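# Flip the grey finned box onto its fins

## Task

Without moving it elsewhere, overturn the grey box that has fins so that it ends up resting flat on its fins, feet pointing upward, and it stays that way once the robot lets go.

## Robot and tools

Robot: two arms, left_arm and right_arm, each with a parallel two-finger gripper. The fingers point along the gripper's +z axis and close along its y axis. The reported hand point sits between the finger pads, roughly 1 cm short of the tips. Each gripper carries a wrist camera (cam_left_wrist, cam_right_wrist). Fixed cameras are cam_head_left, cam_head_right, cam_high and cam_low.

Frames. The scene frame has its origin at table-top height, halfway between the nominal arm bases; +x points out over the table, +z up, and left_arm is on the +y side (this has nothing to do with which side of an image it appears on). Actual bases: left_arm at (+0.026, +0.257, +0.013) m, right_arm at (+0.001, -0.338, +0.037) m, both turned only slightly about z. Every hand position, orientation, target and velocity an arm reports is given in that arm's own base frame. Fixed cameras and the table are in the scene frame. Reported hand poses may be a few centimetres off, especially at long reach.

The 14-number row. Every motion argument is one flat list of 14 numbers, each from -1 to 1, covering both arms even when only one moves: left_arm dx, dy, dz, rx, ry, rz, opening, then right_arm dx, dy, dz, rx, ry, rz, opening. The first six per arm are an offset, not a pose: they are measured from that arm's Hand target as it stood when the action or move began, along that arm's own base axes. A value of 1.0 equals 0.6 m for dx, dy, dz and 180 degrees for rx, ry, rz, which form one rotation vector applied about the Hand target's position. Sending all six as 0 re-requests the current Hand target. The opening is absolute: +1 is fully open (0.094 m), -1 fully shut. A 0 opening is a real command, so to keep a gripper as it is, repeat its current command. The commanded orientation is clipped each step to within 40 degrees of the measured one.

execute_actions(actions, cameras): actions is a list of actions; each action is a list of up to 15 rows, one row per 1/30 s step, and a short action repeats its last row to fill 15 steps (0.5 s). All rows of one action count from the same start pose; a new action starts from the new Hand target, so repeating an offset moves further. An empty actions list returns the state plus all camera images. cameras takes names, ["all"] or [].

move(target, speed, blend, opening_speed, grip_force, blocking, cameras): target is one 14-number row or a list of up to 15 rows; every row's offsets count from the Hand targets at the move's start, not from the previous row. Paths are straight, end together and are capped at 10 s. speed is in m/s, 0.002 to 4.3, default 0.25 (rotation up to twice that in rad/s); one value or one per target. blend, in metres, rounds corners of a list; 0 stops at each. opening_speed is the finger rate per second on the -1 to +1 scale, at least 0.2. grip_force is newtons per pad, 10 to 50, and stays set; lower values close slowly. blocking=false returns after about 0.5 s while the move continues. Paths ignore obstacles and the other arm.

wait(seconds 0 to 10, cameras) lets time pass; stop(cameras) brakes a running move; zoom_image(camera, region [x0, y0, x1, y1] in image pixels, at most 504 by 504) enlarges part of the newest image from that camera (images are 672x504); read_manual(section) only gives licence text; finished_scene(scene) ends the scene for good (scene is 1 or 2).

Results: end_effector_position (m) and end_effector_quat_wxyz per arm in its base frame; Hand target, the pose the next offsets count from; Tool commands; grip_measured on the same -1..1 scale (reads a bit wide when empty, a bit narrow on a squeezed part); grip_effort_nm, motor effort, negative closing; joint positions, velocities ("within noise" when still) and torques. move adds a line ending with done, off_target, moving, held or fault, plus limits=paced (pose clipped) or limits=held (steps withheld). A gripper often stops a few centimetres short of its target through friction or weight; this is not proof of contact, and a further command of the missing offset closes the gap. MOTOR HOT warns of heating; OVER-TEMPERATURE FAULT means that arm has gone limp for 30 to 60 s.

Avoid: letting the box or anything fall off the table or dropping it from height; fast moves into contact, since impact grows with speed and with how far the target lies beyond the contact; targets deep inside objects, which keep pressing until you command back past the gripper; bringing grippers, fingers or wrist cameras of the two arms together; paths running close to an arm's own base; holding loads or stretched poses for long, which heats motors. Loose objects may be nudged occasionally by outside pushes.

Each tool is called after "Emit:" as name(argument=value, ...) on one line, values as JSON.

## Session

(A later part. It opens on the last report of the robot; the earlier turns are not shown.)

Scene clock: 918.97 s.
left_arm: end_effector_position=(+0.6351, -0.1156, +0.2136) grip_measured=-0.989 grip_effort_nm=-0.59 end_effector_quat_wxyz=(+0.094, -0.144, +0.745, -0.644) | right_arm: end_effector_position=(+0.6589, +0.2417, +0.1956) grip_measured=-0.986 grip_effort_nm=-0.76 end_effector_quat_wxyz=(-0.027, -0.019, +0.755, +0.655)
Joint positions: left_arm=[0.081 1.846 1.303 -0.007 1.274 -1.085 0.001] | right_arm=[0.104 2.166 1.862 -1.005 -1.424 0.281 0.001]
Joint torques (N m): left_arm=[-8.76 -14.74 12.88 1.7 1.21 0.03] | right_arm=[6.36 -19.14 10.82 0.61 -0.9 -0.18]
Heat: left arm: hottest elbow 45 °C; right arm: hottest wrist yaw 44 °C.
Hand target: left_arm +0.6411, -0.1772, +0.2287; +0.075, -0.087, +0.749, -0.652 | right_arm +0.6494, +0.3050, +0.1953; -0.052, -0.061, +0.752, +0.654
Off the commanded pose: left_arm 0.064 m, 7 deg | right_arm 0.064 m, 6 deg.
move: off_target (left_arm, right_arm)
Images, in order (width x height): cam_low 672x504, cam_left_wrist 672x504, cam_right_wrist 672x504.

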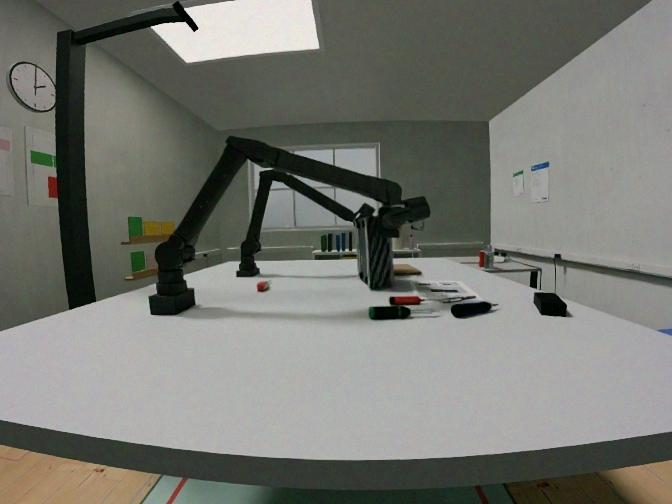

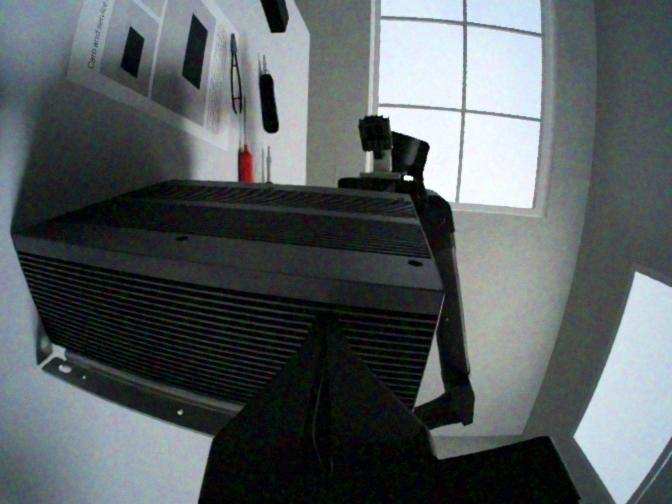

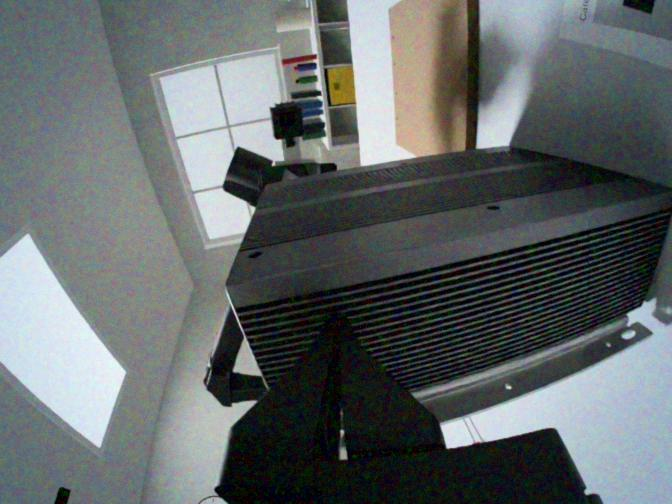

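Emit:
move(target=[-0.02,0.165,-0.01,0,0,0,-1, 0.01,-0.165,0,0,0,0,-1], speed=0.05, cameras=["all"])

Scene clock: 966.67 s.
left_arm: end_effector_position=(+0.6150, -0.0835, +0.2250) grip_measured=-0.989 grip_effort_nm=-0.59 end_effector_quat_wxyz=(+0.072, -0.093, +0.747, -0.654) | right_arm: end_effector_position=(+0.6448, +0.2110, +0.1900) grip_measured=-0.986 grip_effort_nm=-0.76 end_effector_quat_wxyz=(-0.045, -0.036, +0.758, +0.650)
Joint positions: left_arm=[0.146 1.862 1.421 -0.556 1.41 -0.594 0.001] | right_arm=[0.061 2.277 2.043 -1.68 -1.409 -0.326 0.001]
Joint torques (N m): left_arm=[-0.32 -14.1 11.84 1.01 0.73 0.05] | right_arm=[-1.38 -20.31 10.62 -0.13 -0.58 -0.22]
Heat: left arm: hottest elbow 50 °C; right arm: hottest elbow 44 °C.
Hand target: left_arm +0.6292, -0.0782, +0.2228; +0.075, -0.087, +0.749, -0.652 | right_arm +0.6554, +0.2060, +0.1951; -0.053, -0.061, +0.752, +0.654
Off the commanded pose: left_arm 0.015 m, 1 deg | right_arm 0.013 m, 3 deg.
joint sent to its limit (right arm) — joint 4 (wrist pitch), lower limit. The joint targets are off in orientation, not in position.
move: off_target (left_arm, right_arm)

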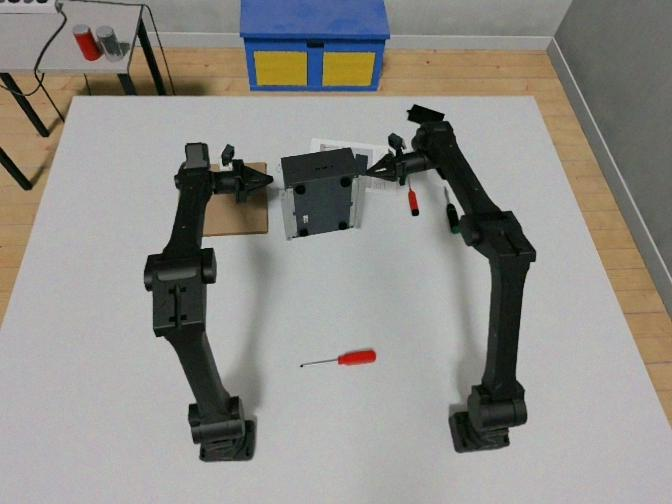

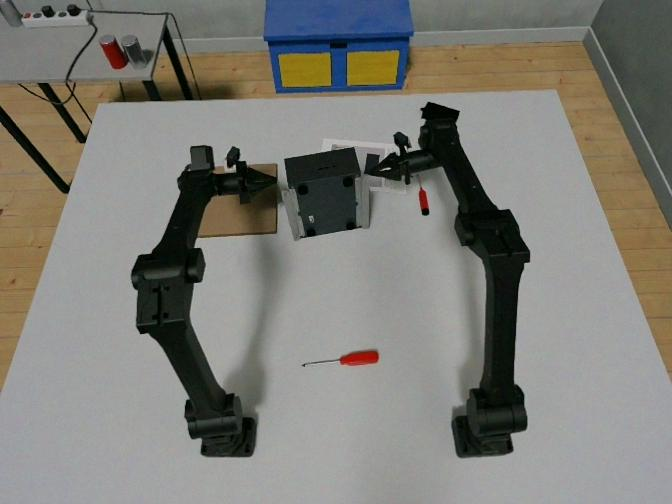

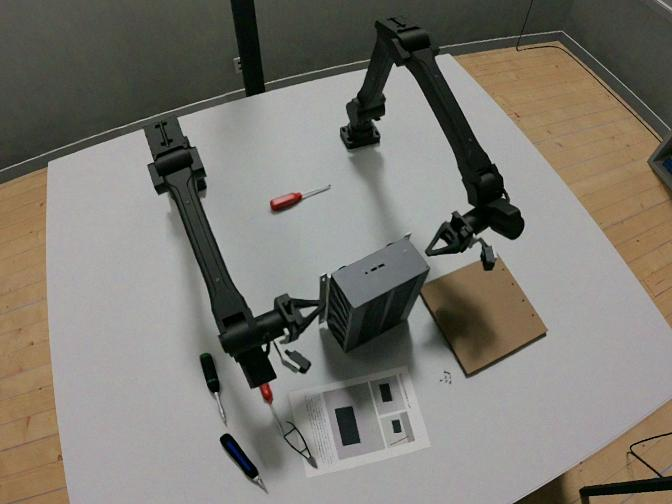

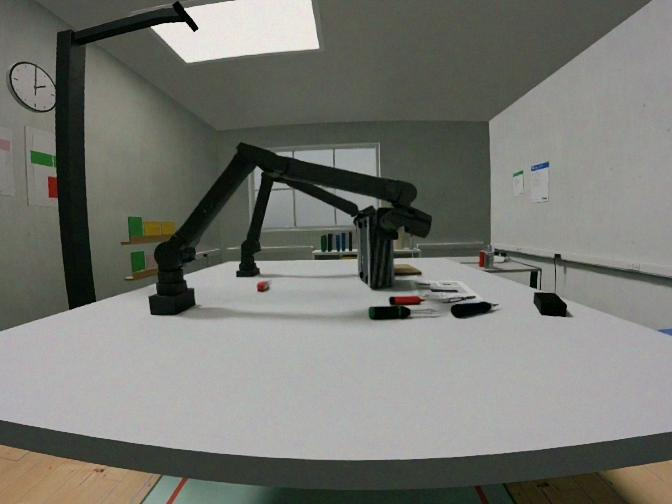

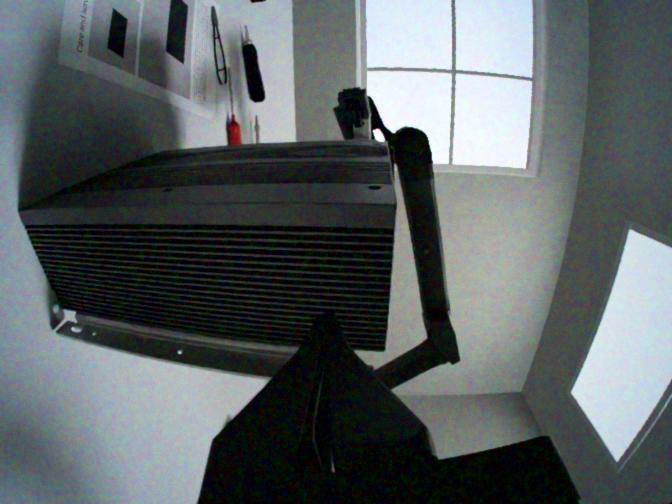

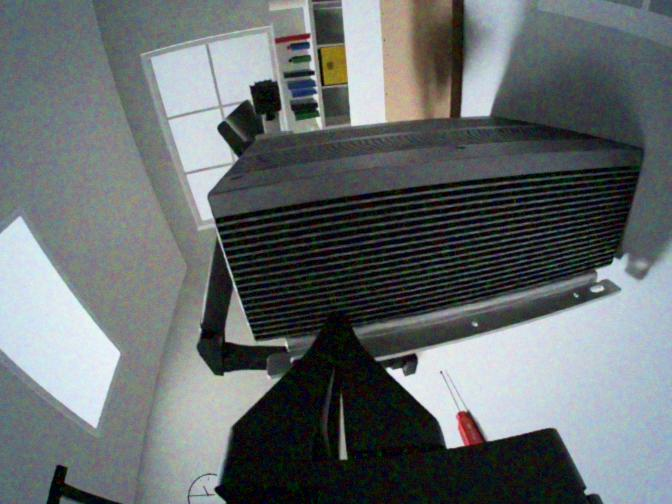

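Emit:
move(target=[[0,0.04,0,0,0,0,-1, 0,-0.04,0,0,0,0,-1],[-0.015,0.035,-0.31,0.065,0.0152,0,-1, 0,-0.033,-0.30,-0.0658,-0.0107,0,-1]], speed=0.1, cameras=["cam_left_wrist","cam_right_wrist","cam_low","cam_head_left"])

Scene clock: 993.83 s.
left_arm: end_effector_position=(+0.6213, -0.0510, +0.0558) grip_measured=-0.989 grip_effort_nm=-0.59 end_effector_quat_wxyz=(+0.073, -0.097, +0.812, -0.571) | right_arm: end_effector_position=(+0.6540, +0.1782, +0.0192) grip_measured=-0.986 grip_effort_nm=-0.76 end_effector_quat_wxyz=(-0.046, -0.059, +0.816, +0.573)
Joint positions: left_arm=[0.184 2.113 1.459 -0.745 1.222 -0.175 0.001] | right_arm=[0.025 2.465 2.013 -1.455 -1.204 -0.35 0.001]
Joint torques (N m): left_arm=[-1.55 -16.03 6.99 1.42 0.58 0.02] | right_arm=[0.67 -21.36 7.51 0.36 -0.54 -0.09]
Heat: left arm: hottest elbow 50 °C; right arm: hottest elbow 46 °C.
Hand target: left_arm +0.6201, -0.0571, +0.0367; +0.066, -0.095, +0.813, -0.570 | right_arm +0.6555, +0.1861, +0.0152; -0.046, -0.066, +0.817, +0.571
Off the commanded pose: left_arm 0.020 m, 1 deg | right_arm 0.009 m, 1 deg.
move: off_target (left_arm)
Images, in order (width x height): cam_head_left 672x504, cam_low 672x504, cam_left_wrist 672x504, cam_right_wrist 672x504.

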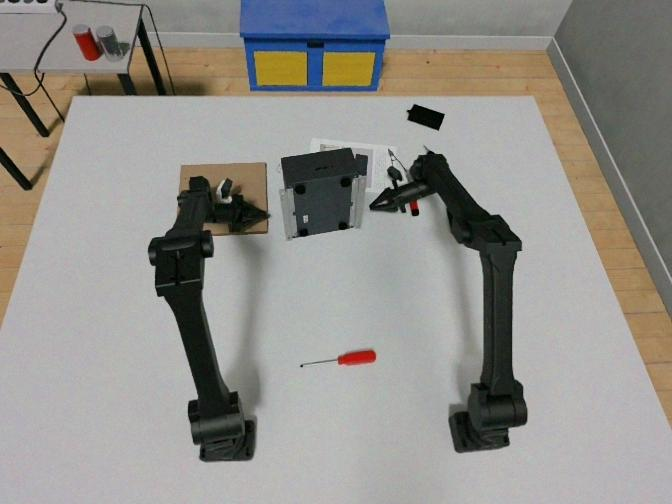

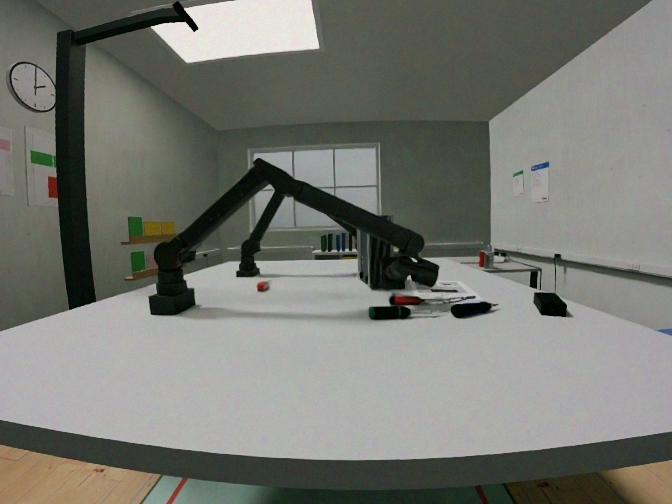

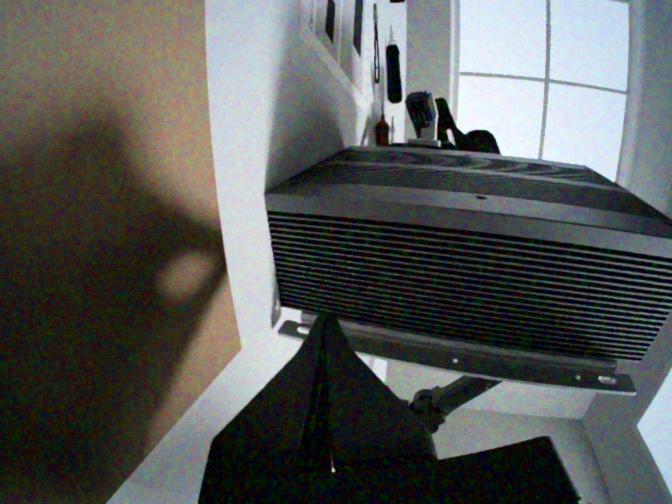

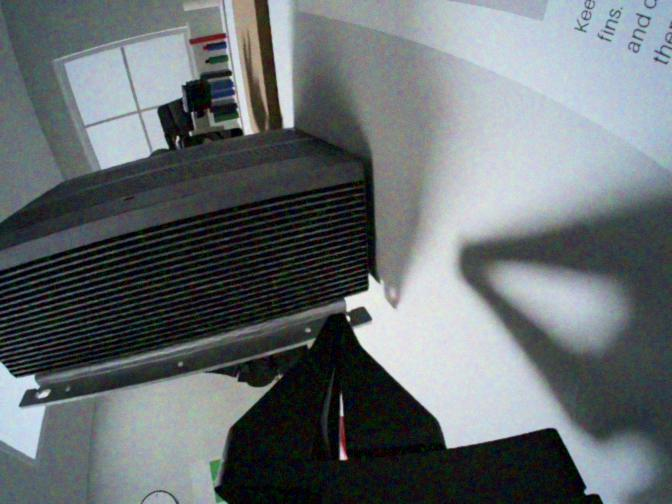

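Emit:
move(target=[0.055,0.0,0.063,0,0,0,-1, 0.055,0,0.057,0,0,0,-1], speed=0.08, cameras=["cam_left_wrist","cam_right_wrist"])

Scene clock: 1015.53 s.
left_arm: end_effector_position=(+0.6423, -0.0530, +0.0834) grip_measured=-0.989 grip_effort_nm=-0.59 end_effector_quat_wxyz=(+0.073, -0.094, +0.812, -0.571) | right_arm: end_effector_position=(+0.6816, +0.1789, +0.0453) grip_measured=-0.986 grip_effort_nm=-0.76 end_effector_quat_wxyz=(-0.053, -0.051, +0.816, +0.573)
Joint positions: left_arm=[0.175 2.115 1.55 -0.82 1.22 -0.187 0.001] | right_arm=[0.025 2.523 2.201 -1.594 -1.203 -0.339 0.001]
Joint torques (N m): left_arm=[-1.73 -16.21 10.7 0.59 0.59 -0.18] | right_arm=[-0.03 -22.07 10.32 -0.31 -0.55 -0.22]
Heat: left arm: hottest elbow 48 °C; right arm: hottest elbow 44 °C.
Hand target: left_arm +0.6531, -0.0573, +0.0745; +0.065, -0.095, +0.813, -0.570 | right_arm +0.6885, +0.1860, +0.0494; -0.046, -0.066, +0.817, +0.571
Off the commanded pose: left_arm 0.015 m, 1 deg | right_arm 0.011 m, 2 deg.
move: off_target (left_arm, right_arm)
Images, in order (width x height): cam_left_wrist 672x504, cam_right_wrist 672x504.

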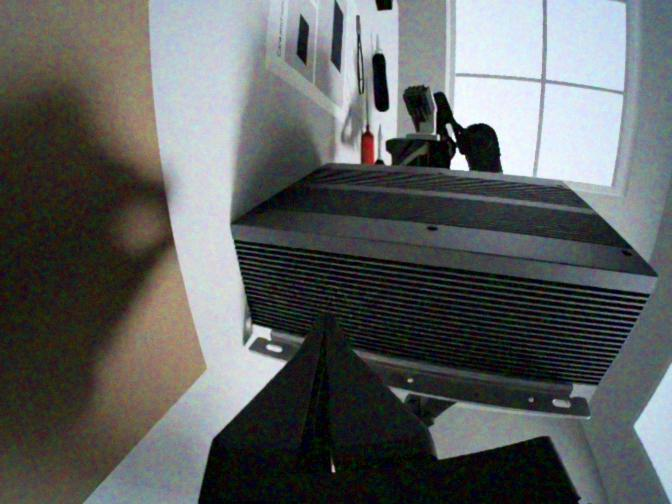

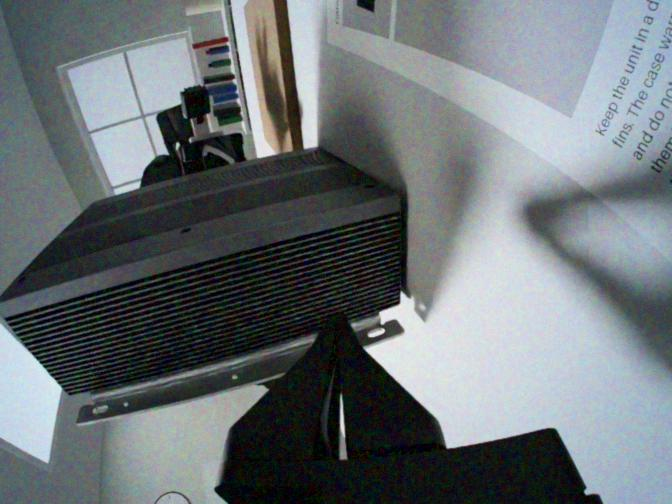

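Emit:
move(target=[[0.01,0,0,0,0,0,-1, 0.025,0,0,0,0,0,-1],[0.006,-0.05,0,0,0,0,-1, 0.02,0.05,0,0,0,0,-1]], speed=0.05, cameras=["cam_left_wrist","cam_right_wrist"])

Scene clock: 1029.40 s.
left_arm: end_effector_position=(+0.6574, -0.0835, +0.0823) grip_measured=-0.989 grip_effort_nm=-0.59 end_effector_quat_wxyz=(+0.071, -0.090, +0.813, -0.571) | right_arm: end_effector_position=(+0.6990, +0.2104, +0.0383) grip_measured=-0.986 grip_effort_nm=-0.76 end_effector_quat_wxyz=(-0.052, -0.060, +0.817, +0.571)
Joint positions: left_arm=[0.123 2.127 1.562 -0.704 1.209 -0.308 0.001] | right_arm=[0.068 2.581 2.303 -1.548 -1.208 -0.254 0.001]
Joint torques (N m): left_arm=[-1.32 -18.67 7.24 1.65 0.56 -0.26] | right_arm=[0.26 -25.23 7.25 0.51 -0.85 -0.01]
Heat: left arm: hottest elbow 47 °C; right arm: hottest elbow 44 °C.
Hand target: left_arm +0.6567, -0.0873, +0.0747; +0.065, -0.094, +0.813, -0.570 | right_arm +0.7005, +0.2160, +0.0493; -0.046, -0.066, +0.817, +0.571
Off the commanded pose: left_arm 0.009 m, 1 deg | right_arm 0.013 m, 1 deg.
move: off_target (right_arm)
Images, in order (width x height): cam_left_wrist 672x504, cam_right_wrist 672x504.

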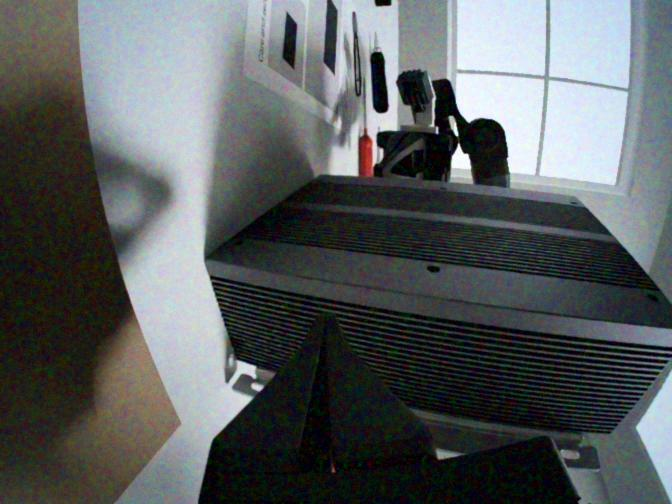

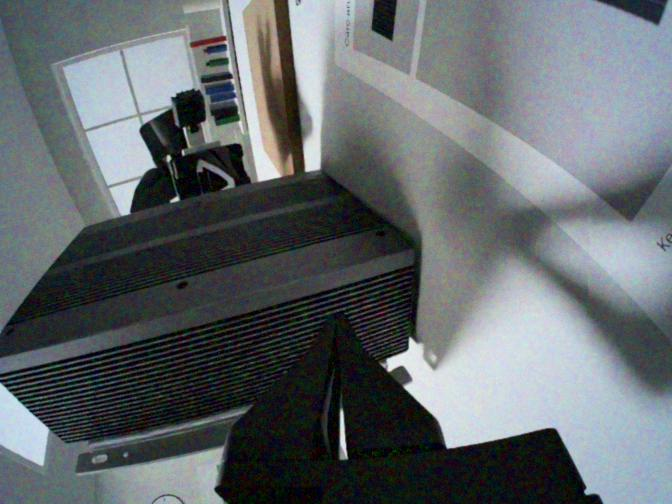

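Emit:
move(target=[0.0,-0.025,0,0,0,0,-1, 0.0,0.025,0,0,0,0,-1], speed=0.05, cameras=["cam_left_wrist","cam_right_wrist"])

Scene clock: 1036.23 s.
left_arm: end_effector_position=(+0.6572, -0.0978, +0.0757) grip_measured=-0.989 grip_effort_nm=-0.59 end_effector_quat_wxyz=(+0.067, -0.094, +0.813, -0.571) | right_arm: end_effector_position=(+0.6991, +0.2229, +0.0331) grip_measured=-0.986 grip_effort_nm=-0.76 end_effector_quat_wxyz=(-0.054, -0.056, +0.818, +0.570)
Joint positions: left_arm=[0.1 2.127 1.539 -0.632 1.201 -0.371 0.001] | right_arm=[0.085 2.576 2.282 -1.485 -1.212 -0.197 0.001]
Joint torques (N m): left_arm=[-1.38 -19.37 7.2 1.81 0.54 -0.25] | right_arm=[-0.67 -26.05 7.3 0.28 -0.86 -0.06]
Heat: left arm: hottest elbow 46 °C; right arm: hottest elbow 43 °C.
Hand target: left_arm +0.6567, -0.1023, +0.0746; +0.065, -0.094, +0.813, -0.570 | right_arm +0.7004, +0.2311, +0.0493; -0.046, -0.066, +0.817, +0.571
Off the commanded pose: left_arm 0.005 m, 0 deg | right_arm 0.018 m, 1 deg.
move: off_target (right_arm)
Images, in order (width x height): cam_left_wrist 672x504, cam_right_wrist 672x504.

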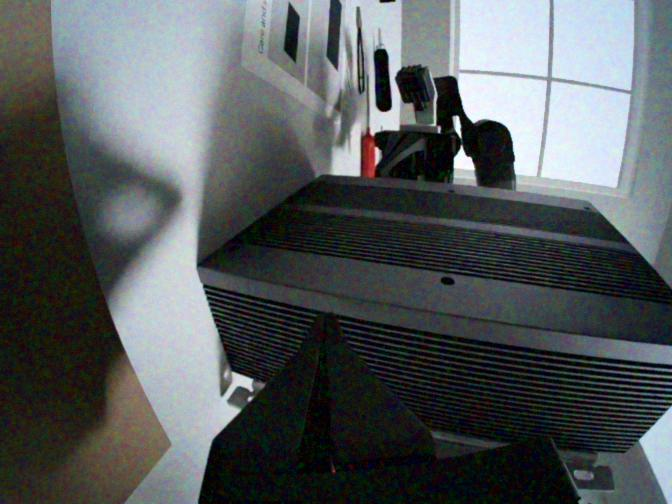

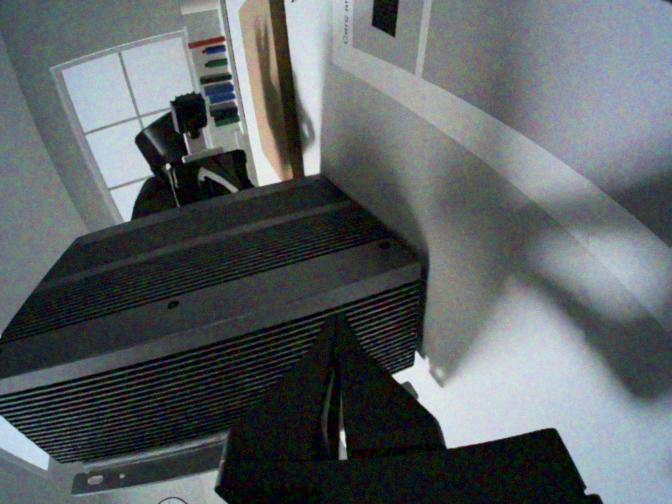

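Emit:
move(target=[-0.082,-0.015,0.0,0,0,0,-1, -0.083,-0.008,0.0,0,0,0,-1], speed=0.05, cameras=["cam_left_wrist","cam_right_wrist","cam_head_left"])

Scene clock: 1049.50 s.
left_arm: end_effector_position=(+0.6072, -0.1056, +0.0641) grip_measured=-0.989 grip_effort_nm=-0.59 end_effector_quat_wxyz=(+0.060, -0.101, +0.813, -0.571) | right_arm: end_effector_position=(+0.6494, +0.2187, +0.0349) grip_measured=-0.986 grip_effort_nm=-0.76 end_effector_quat_wxyz=(-0.053, -0.056, +0.818, +0.570)
Joint positions: left_arm=[0.095 2.041 1.348 -0.529 1.199 -0.391 0.001] | right_arm=[0.085 2.411 1.963 -1.33 -1.212 -0.196 0.001]
Joint torques (N m): left_arm=[-1.67 -19.19 6.65 1.74 0.55 -0.27] | right_arm=[-0.32 -23.59 6.83 0.55 -0.84 -0.02]
Heat: left arm: hottest elbow 45 °C; right arm: hottest elbow 42 °C.
Hand target: left_arm +0.6075, -0.1112, +0.0746; +0.065, -0.095, +0.813, -0.570 | right_arm +0.6506, +0.2263, +0.0493; -0.046, -0.066, +0.817, +0.571
Off the commanded pose: left_arm 0.012 m, 1 deg | right_arm 0.016 m, 1 deg.
move: off_target (left_arm, right_arm)
Images, in order (width x height): cam_head_left 672x504, cam_left_wrist 672x504, cam_right_wrist 672x504.

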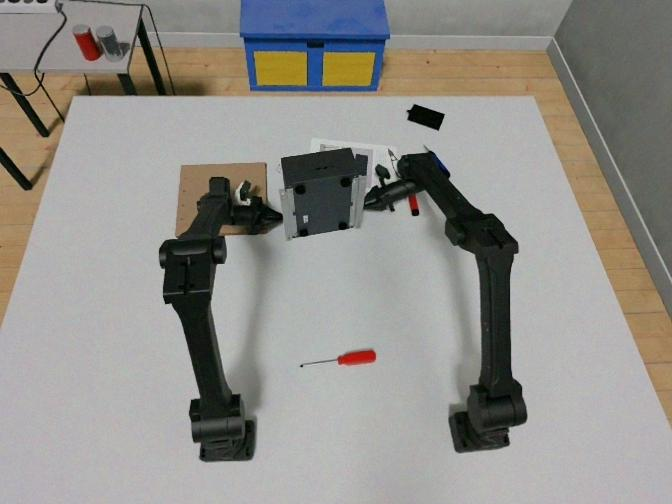

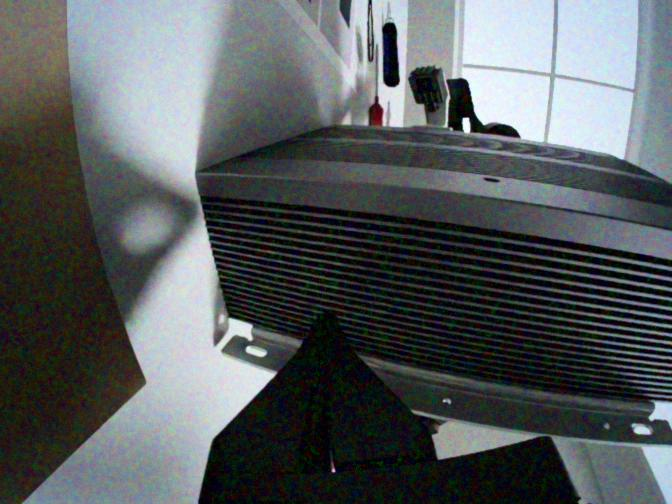

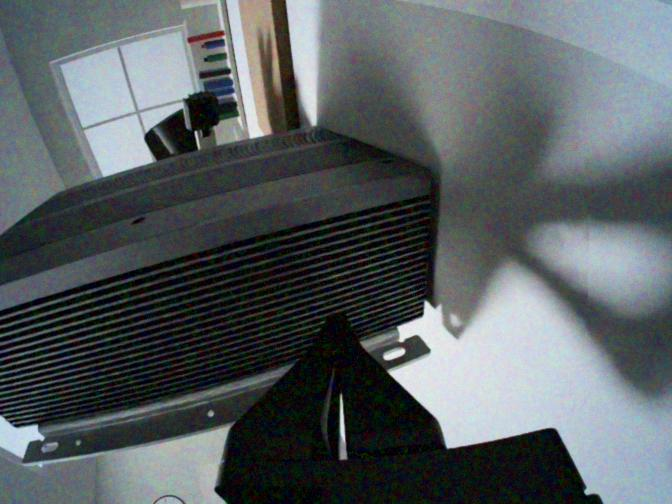

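Emit:
move(target=[-0.11,-0.02,0.0,0,0,0,-1, -0.11,-0.012,0.0,0,0,0,-1], speed=0.05, cameras=["cam_left_wrist","cam_right_wrist","cam_head_left","cam_low"])

Scene clock: 1058.97 s.
left_arm: end_effector_position=(+0.5495, -0.1127, +0.0671) grip_measured=-0.989 grip_effort_nm=-0.59 end_effector_quat_wxyz=(+0.073, -0.099, +0.815, -0.566) | right_arm: end_effector_position=(+0.5885, +0.2128, +0.0380) grip_measured=-0.986 grip_effort_nm=-0.76 end_effector_quat_wxyz=(-0.046, -0.061, +0.817, +0.571)
Joint positions: left_arm=[0.09 1.909 1.127 -0.388 1.182 -0.422 0.001] | right_arm=[0.084 2.249 1.659 -1.17 -1.213 -0.196 0.001]
Joint torques (N m): left_arm=[-2.32 -17.08 5.33 1.28 0.98 -0.22] | right_arm=[0.15 -21.6 5.42 0.02 -0.81 -0.09]
Heat: left arm: hottest elbow 45 °C; right arm: hottest elbow 41 °C.
Hand target: left_arm +0.5415, -0.1233, +0.0745; +0.065, -0.094, +0.813, -0.570 | right_arm +0.5847, +0.2190, +0.0494; -0.046, -0.066, +0.817, +0.571
Off the commanded pose: left_arm 0.015 m, 1 deg | right_arm 0.014 m, 1 deg.
move: off_target (left_arm, right_arm)
Images, in order (width x height): cam_head_left 672x504, cam_low 672x504, cam_left_wrist 672x504, cam_right_wrist 672x504.

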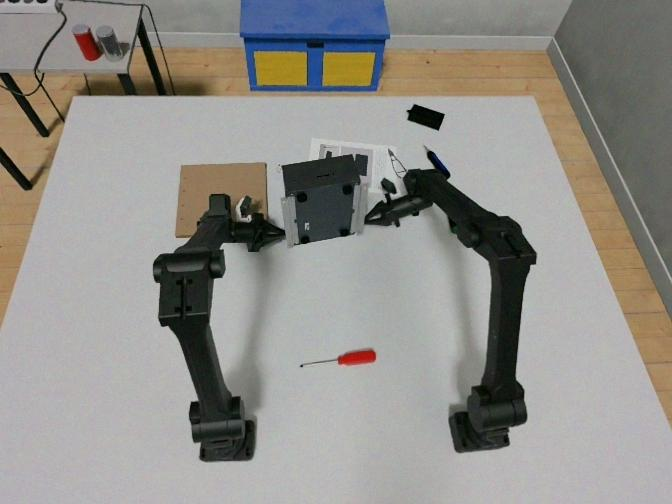

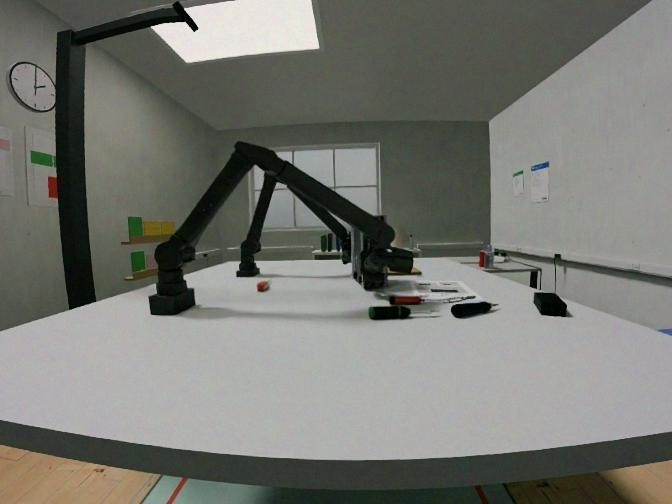

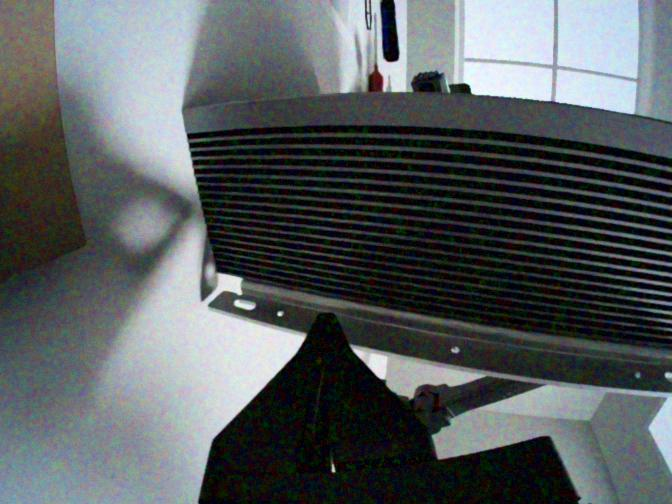

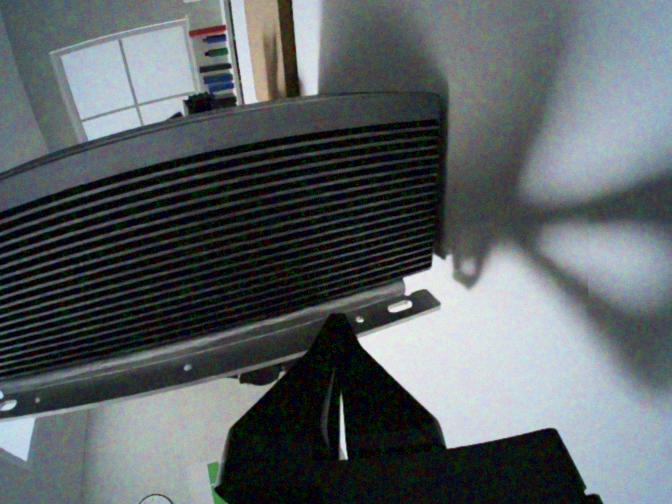

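Emit:
zoom_image(camera="cam_left_wrist", region=[200, 250, 460, 430])

Emit:
zoom_image(camera="cam_right_wrist", region=[240, 240, 460, 420])

Emit:
zoom_image(camera="cam_head_left", region=[220, 130, 440, 270])

Scaled by 1.938 from the camera's 672x504 image, which has a finer 960x720 frame.

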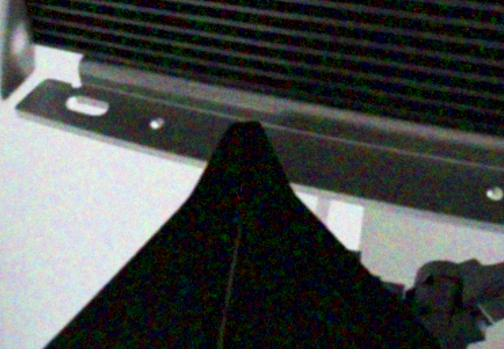

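Scaled by 2.291 from the camera's 672x504 image, which has a finer 960x720 frame.

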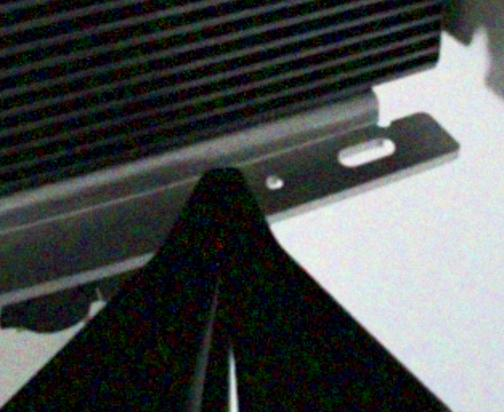

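Scaled by 2.291.

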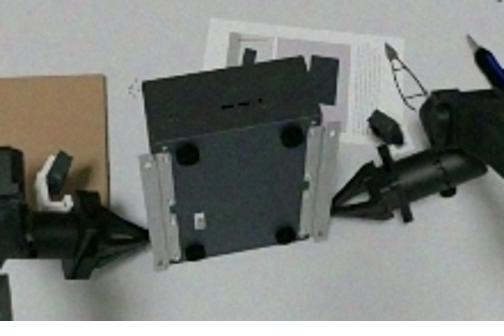

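Emit:
execute_actions(actions=[])

Scene clock: 1108.63 s.
left_arm: end_effector_position=(+0.5495, -0.1127, +0.0671) grip_measured=-0.989 grip_effort_nm=-0.59 end_effector_quat_wxyz=(+0.073, -0.099, +0.815, -0.566) | right_arm: end_effector_position=(+0.5885, +0.2128, +0.0380) grip_measured=-0.986 grip_effort_nm=-0.76 end_effector_quat_wxyz=(-0.045, -0.061, +0.817, +0.571)
Joint positions: left_arm=[0.09 1.909 1.127 -0.388 1.182 -0.422 0.001] | right_arm=[0.084 2.249 1.659 -1.169 -1.213 -0.196 0.001]
Joint velocities: within noise
Joint torques (N m): left_arm=[-2.2 -16.97 5.29 1.24 1 -0.25] | right_arm=[0.15 -22.07 5.59 0.17 -0.81 -0.07]
Heat: left arm: hottest elbow 42 °C; right arm: hottest shoulder 40 °C.
Hand target: left_arm +0.5415, -0.1233, +0.0745; +0.065, -0.094, +0.813, -0.570 | right_arm +0.5848, +0.2190, +0.0493; -0.046, -0.066, +0.817, +0.571
Tool commands: left_gripper/opening=-1.0 right_gripper/opening=-1.0
Off the commanded pose: left_arm 0.015 m, 1 deg | right_arm 0.014 m, 1 deg.

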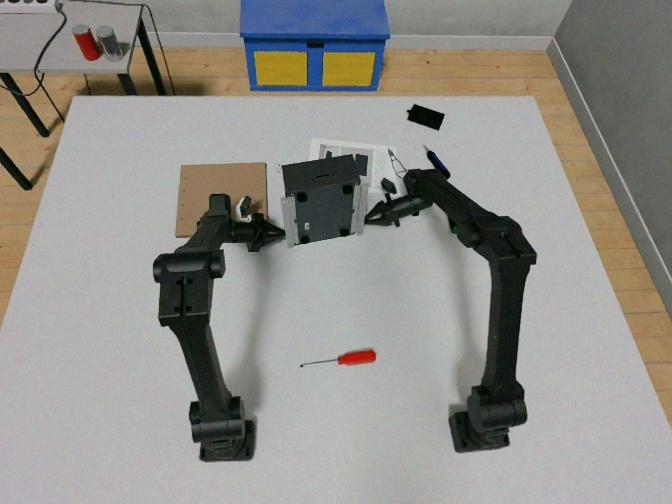

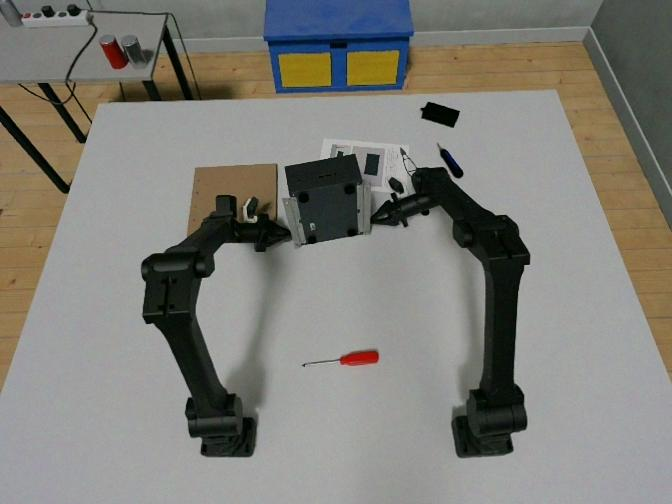

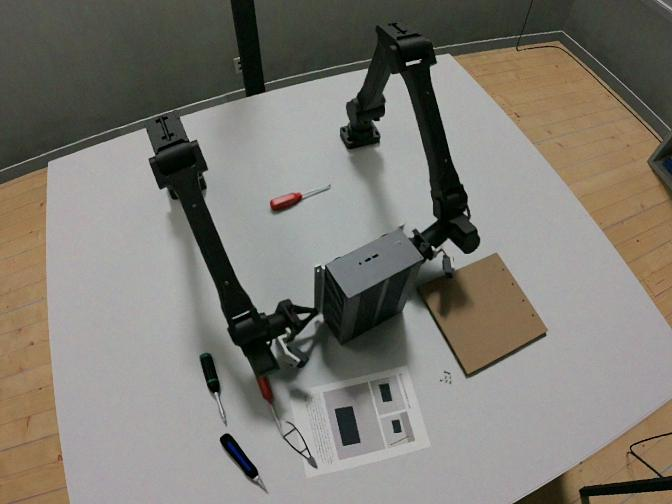

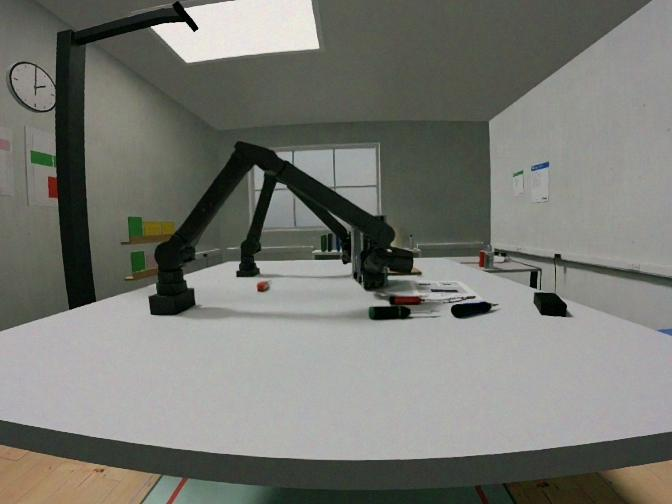

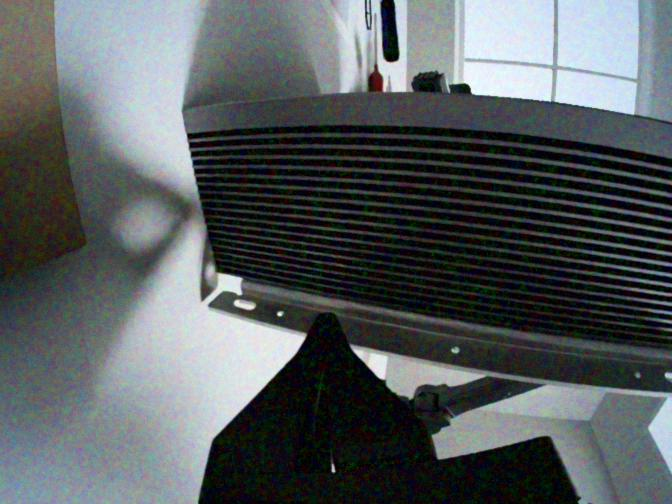

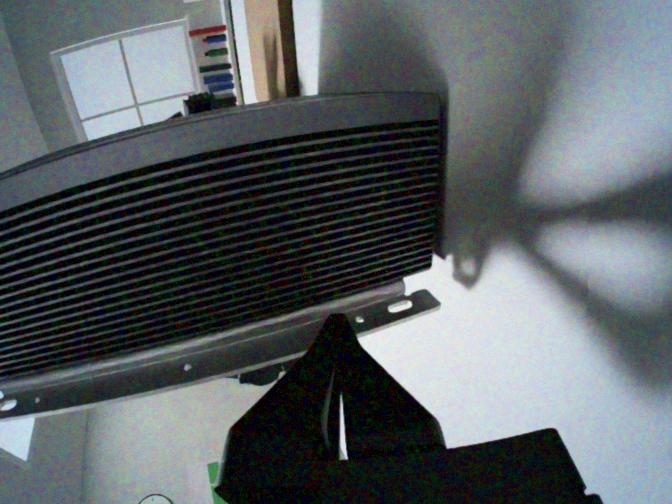

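Emit:
move(target=[-0.1595,-0.0542,0,0,0,0,-1,-0.1683,0.0068,0,0,0,0,-1], speed=0.06, cameras=["cam_head_left","cam_left_wrist","cam_right_wrist"])

Scene clock: 1122.83 s.
left_arm: end_effector_position=(+0.4576, -0.1355, +0.0688) grip_measured=-0.989 grip_effort_nm=-0.59 end_effector_quat_wxyz=(+0.080, -0.109, +0.815, -0.563) | right_arm: end_effector_position=(+0.4959, +0.2050, +0.0432) grip_measured=-0.986 grip_effort_nm=-0.76 end_effector_quat_wxyz=(-0.033, -0.055, +0.819, +0.570)
Joint positions: left_arm=[0.052 1.712 0.802 -0.133 1.15 -0.561 0.001] | right_arm=[0.084 2.027 1.266 -0.92 -1.213 -0.127 0.001]
Joint torques (N m): left_arm=[-4.31 -12.81 4.82 1.62 1.11 -0.24] | right_arm=[2.08 -17.55 4.34 0.16 -0.97 -0.01]
Heat: left arm: hottest elbow 41 °C; right arm: hottest shoulder 40 °C.
Hand target: left_arm +0.4459, -0.1556, +0.0745; +0.066, -0.095, +0.813, -0.570 | right_arm +0.4836, +0.2231, +0.0492; -0.046, -0.066, +0.817, +0.571
Off the commanded pose: left_arm 0.024 m, 3 deg | right_arm 0.023 m, 2 deg.
move: off_target (left_arm, right_arm)
Images, in order (width x height): cam_head_left 672x504, cam_left_wrist 672x504, cam_right_wrist 672x504.

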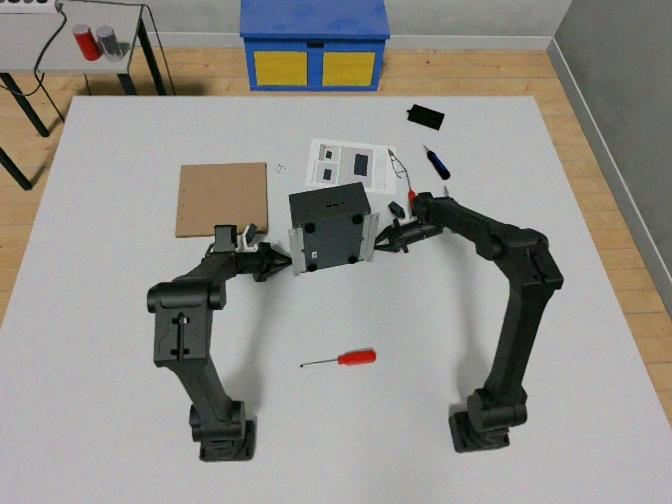

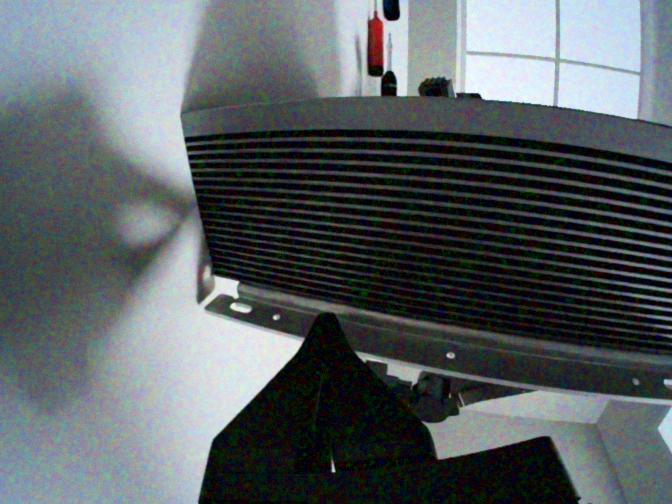

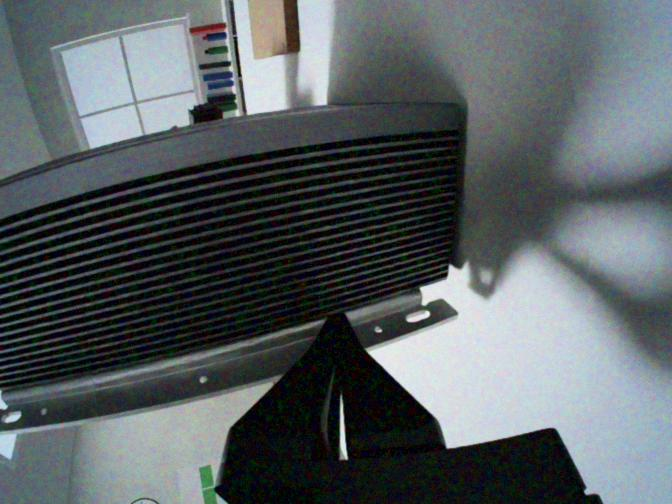

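Emit:
move(target=[-0.1967,-0.0354,0,0,0,0,-1,-0.1988,-0.0216,0,0,0,0,-1], speed=0.06, cameras=["cam_head_left","cam_left_wrist","cam_right_wrist"])

Scene clock: 1142.80 s.
left_arm: end_effector_position=(+0.3399, -0.1641, +0.0706) grip_measured=-0.989 grip_effort_nm=-0.59 end_effector_quat_wxyz=(+0.079, -0.108, +0.816, -0.562) | right_arm: end_effector_position=(+0.3787, +0.1957, +0.0466) grip_measured=-0.986 grip_effort_nm=-0.76 end_effector_quat_wxyz=(-0.029, -0.057, +0.819, +0.570)
Joint positions: left_arm=[-0.023 1.461 0.453 0.089 1.108 -0.698 0.001] | right_arm=[0.086 1.8 0.884 -0.748 -1.213 -0.118 0.001]
Joint torques (N m): left_arm=[-3.6 -7.88 4.31 1.84 1.18 -0.29] | right_arm=[1.96 -12.92 3.44 0.35 -0.96 -0.02]
Heat: left arm: hottest elbow 40 °C; right arm: hottest shoulder 37 °C.
Hand target: left_arm +0.3277, -0.1770, +0.0746; +0.065, -0.095, +0.813, -0.570 | right_arm +0.3645, +0.2102, +0.0493; -0.046, -0.066, +0.817, +0.571
Off the commanded pose: left_arm 0.018 m, 2 deg | right_arm 0.020 m, 2 deg.
move: off_target (left_arm, right_arm)
Images, in order (width x height): cam_head_left 672x504, cam_left_wrist 672x504, cam_right_wrist 672x504.

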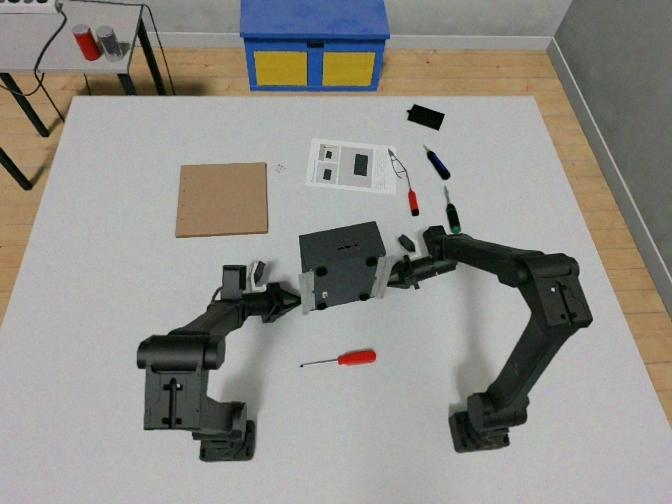

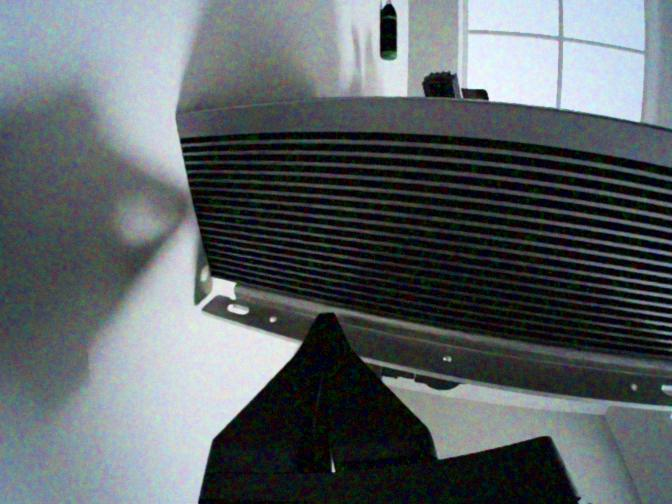

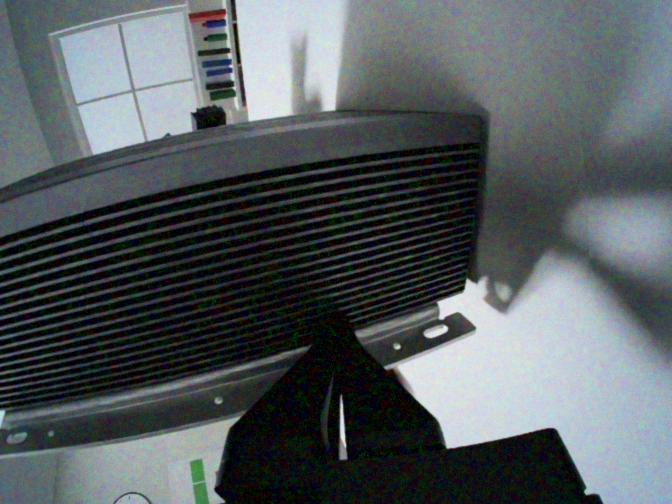

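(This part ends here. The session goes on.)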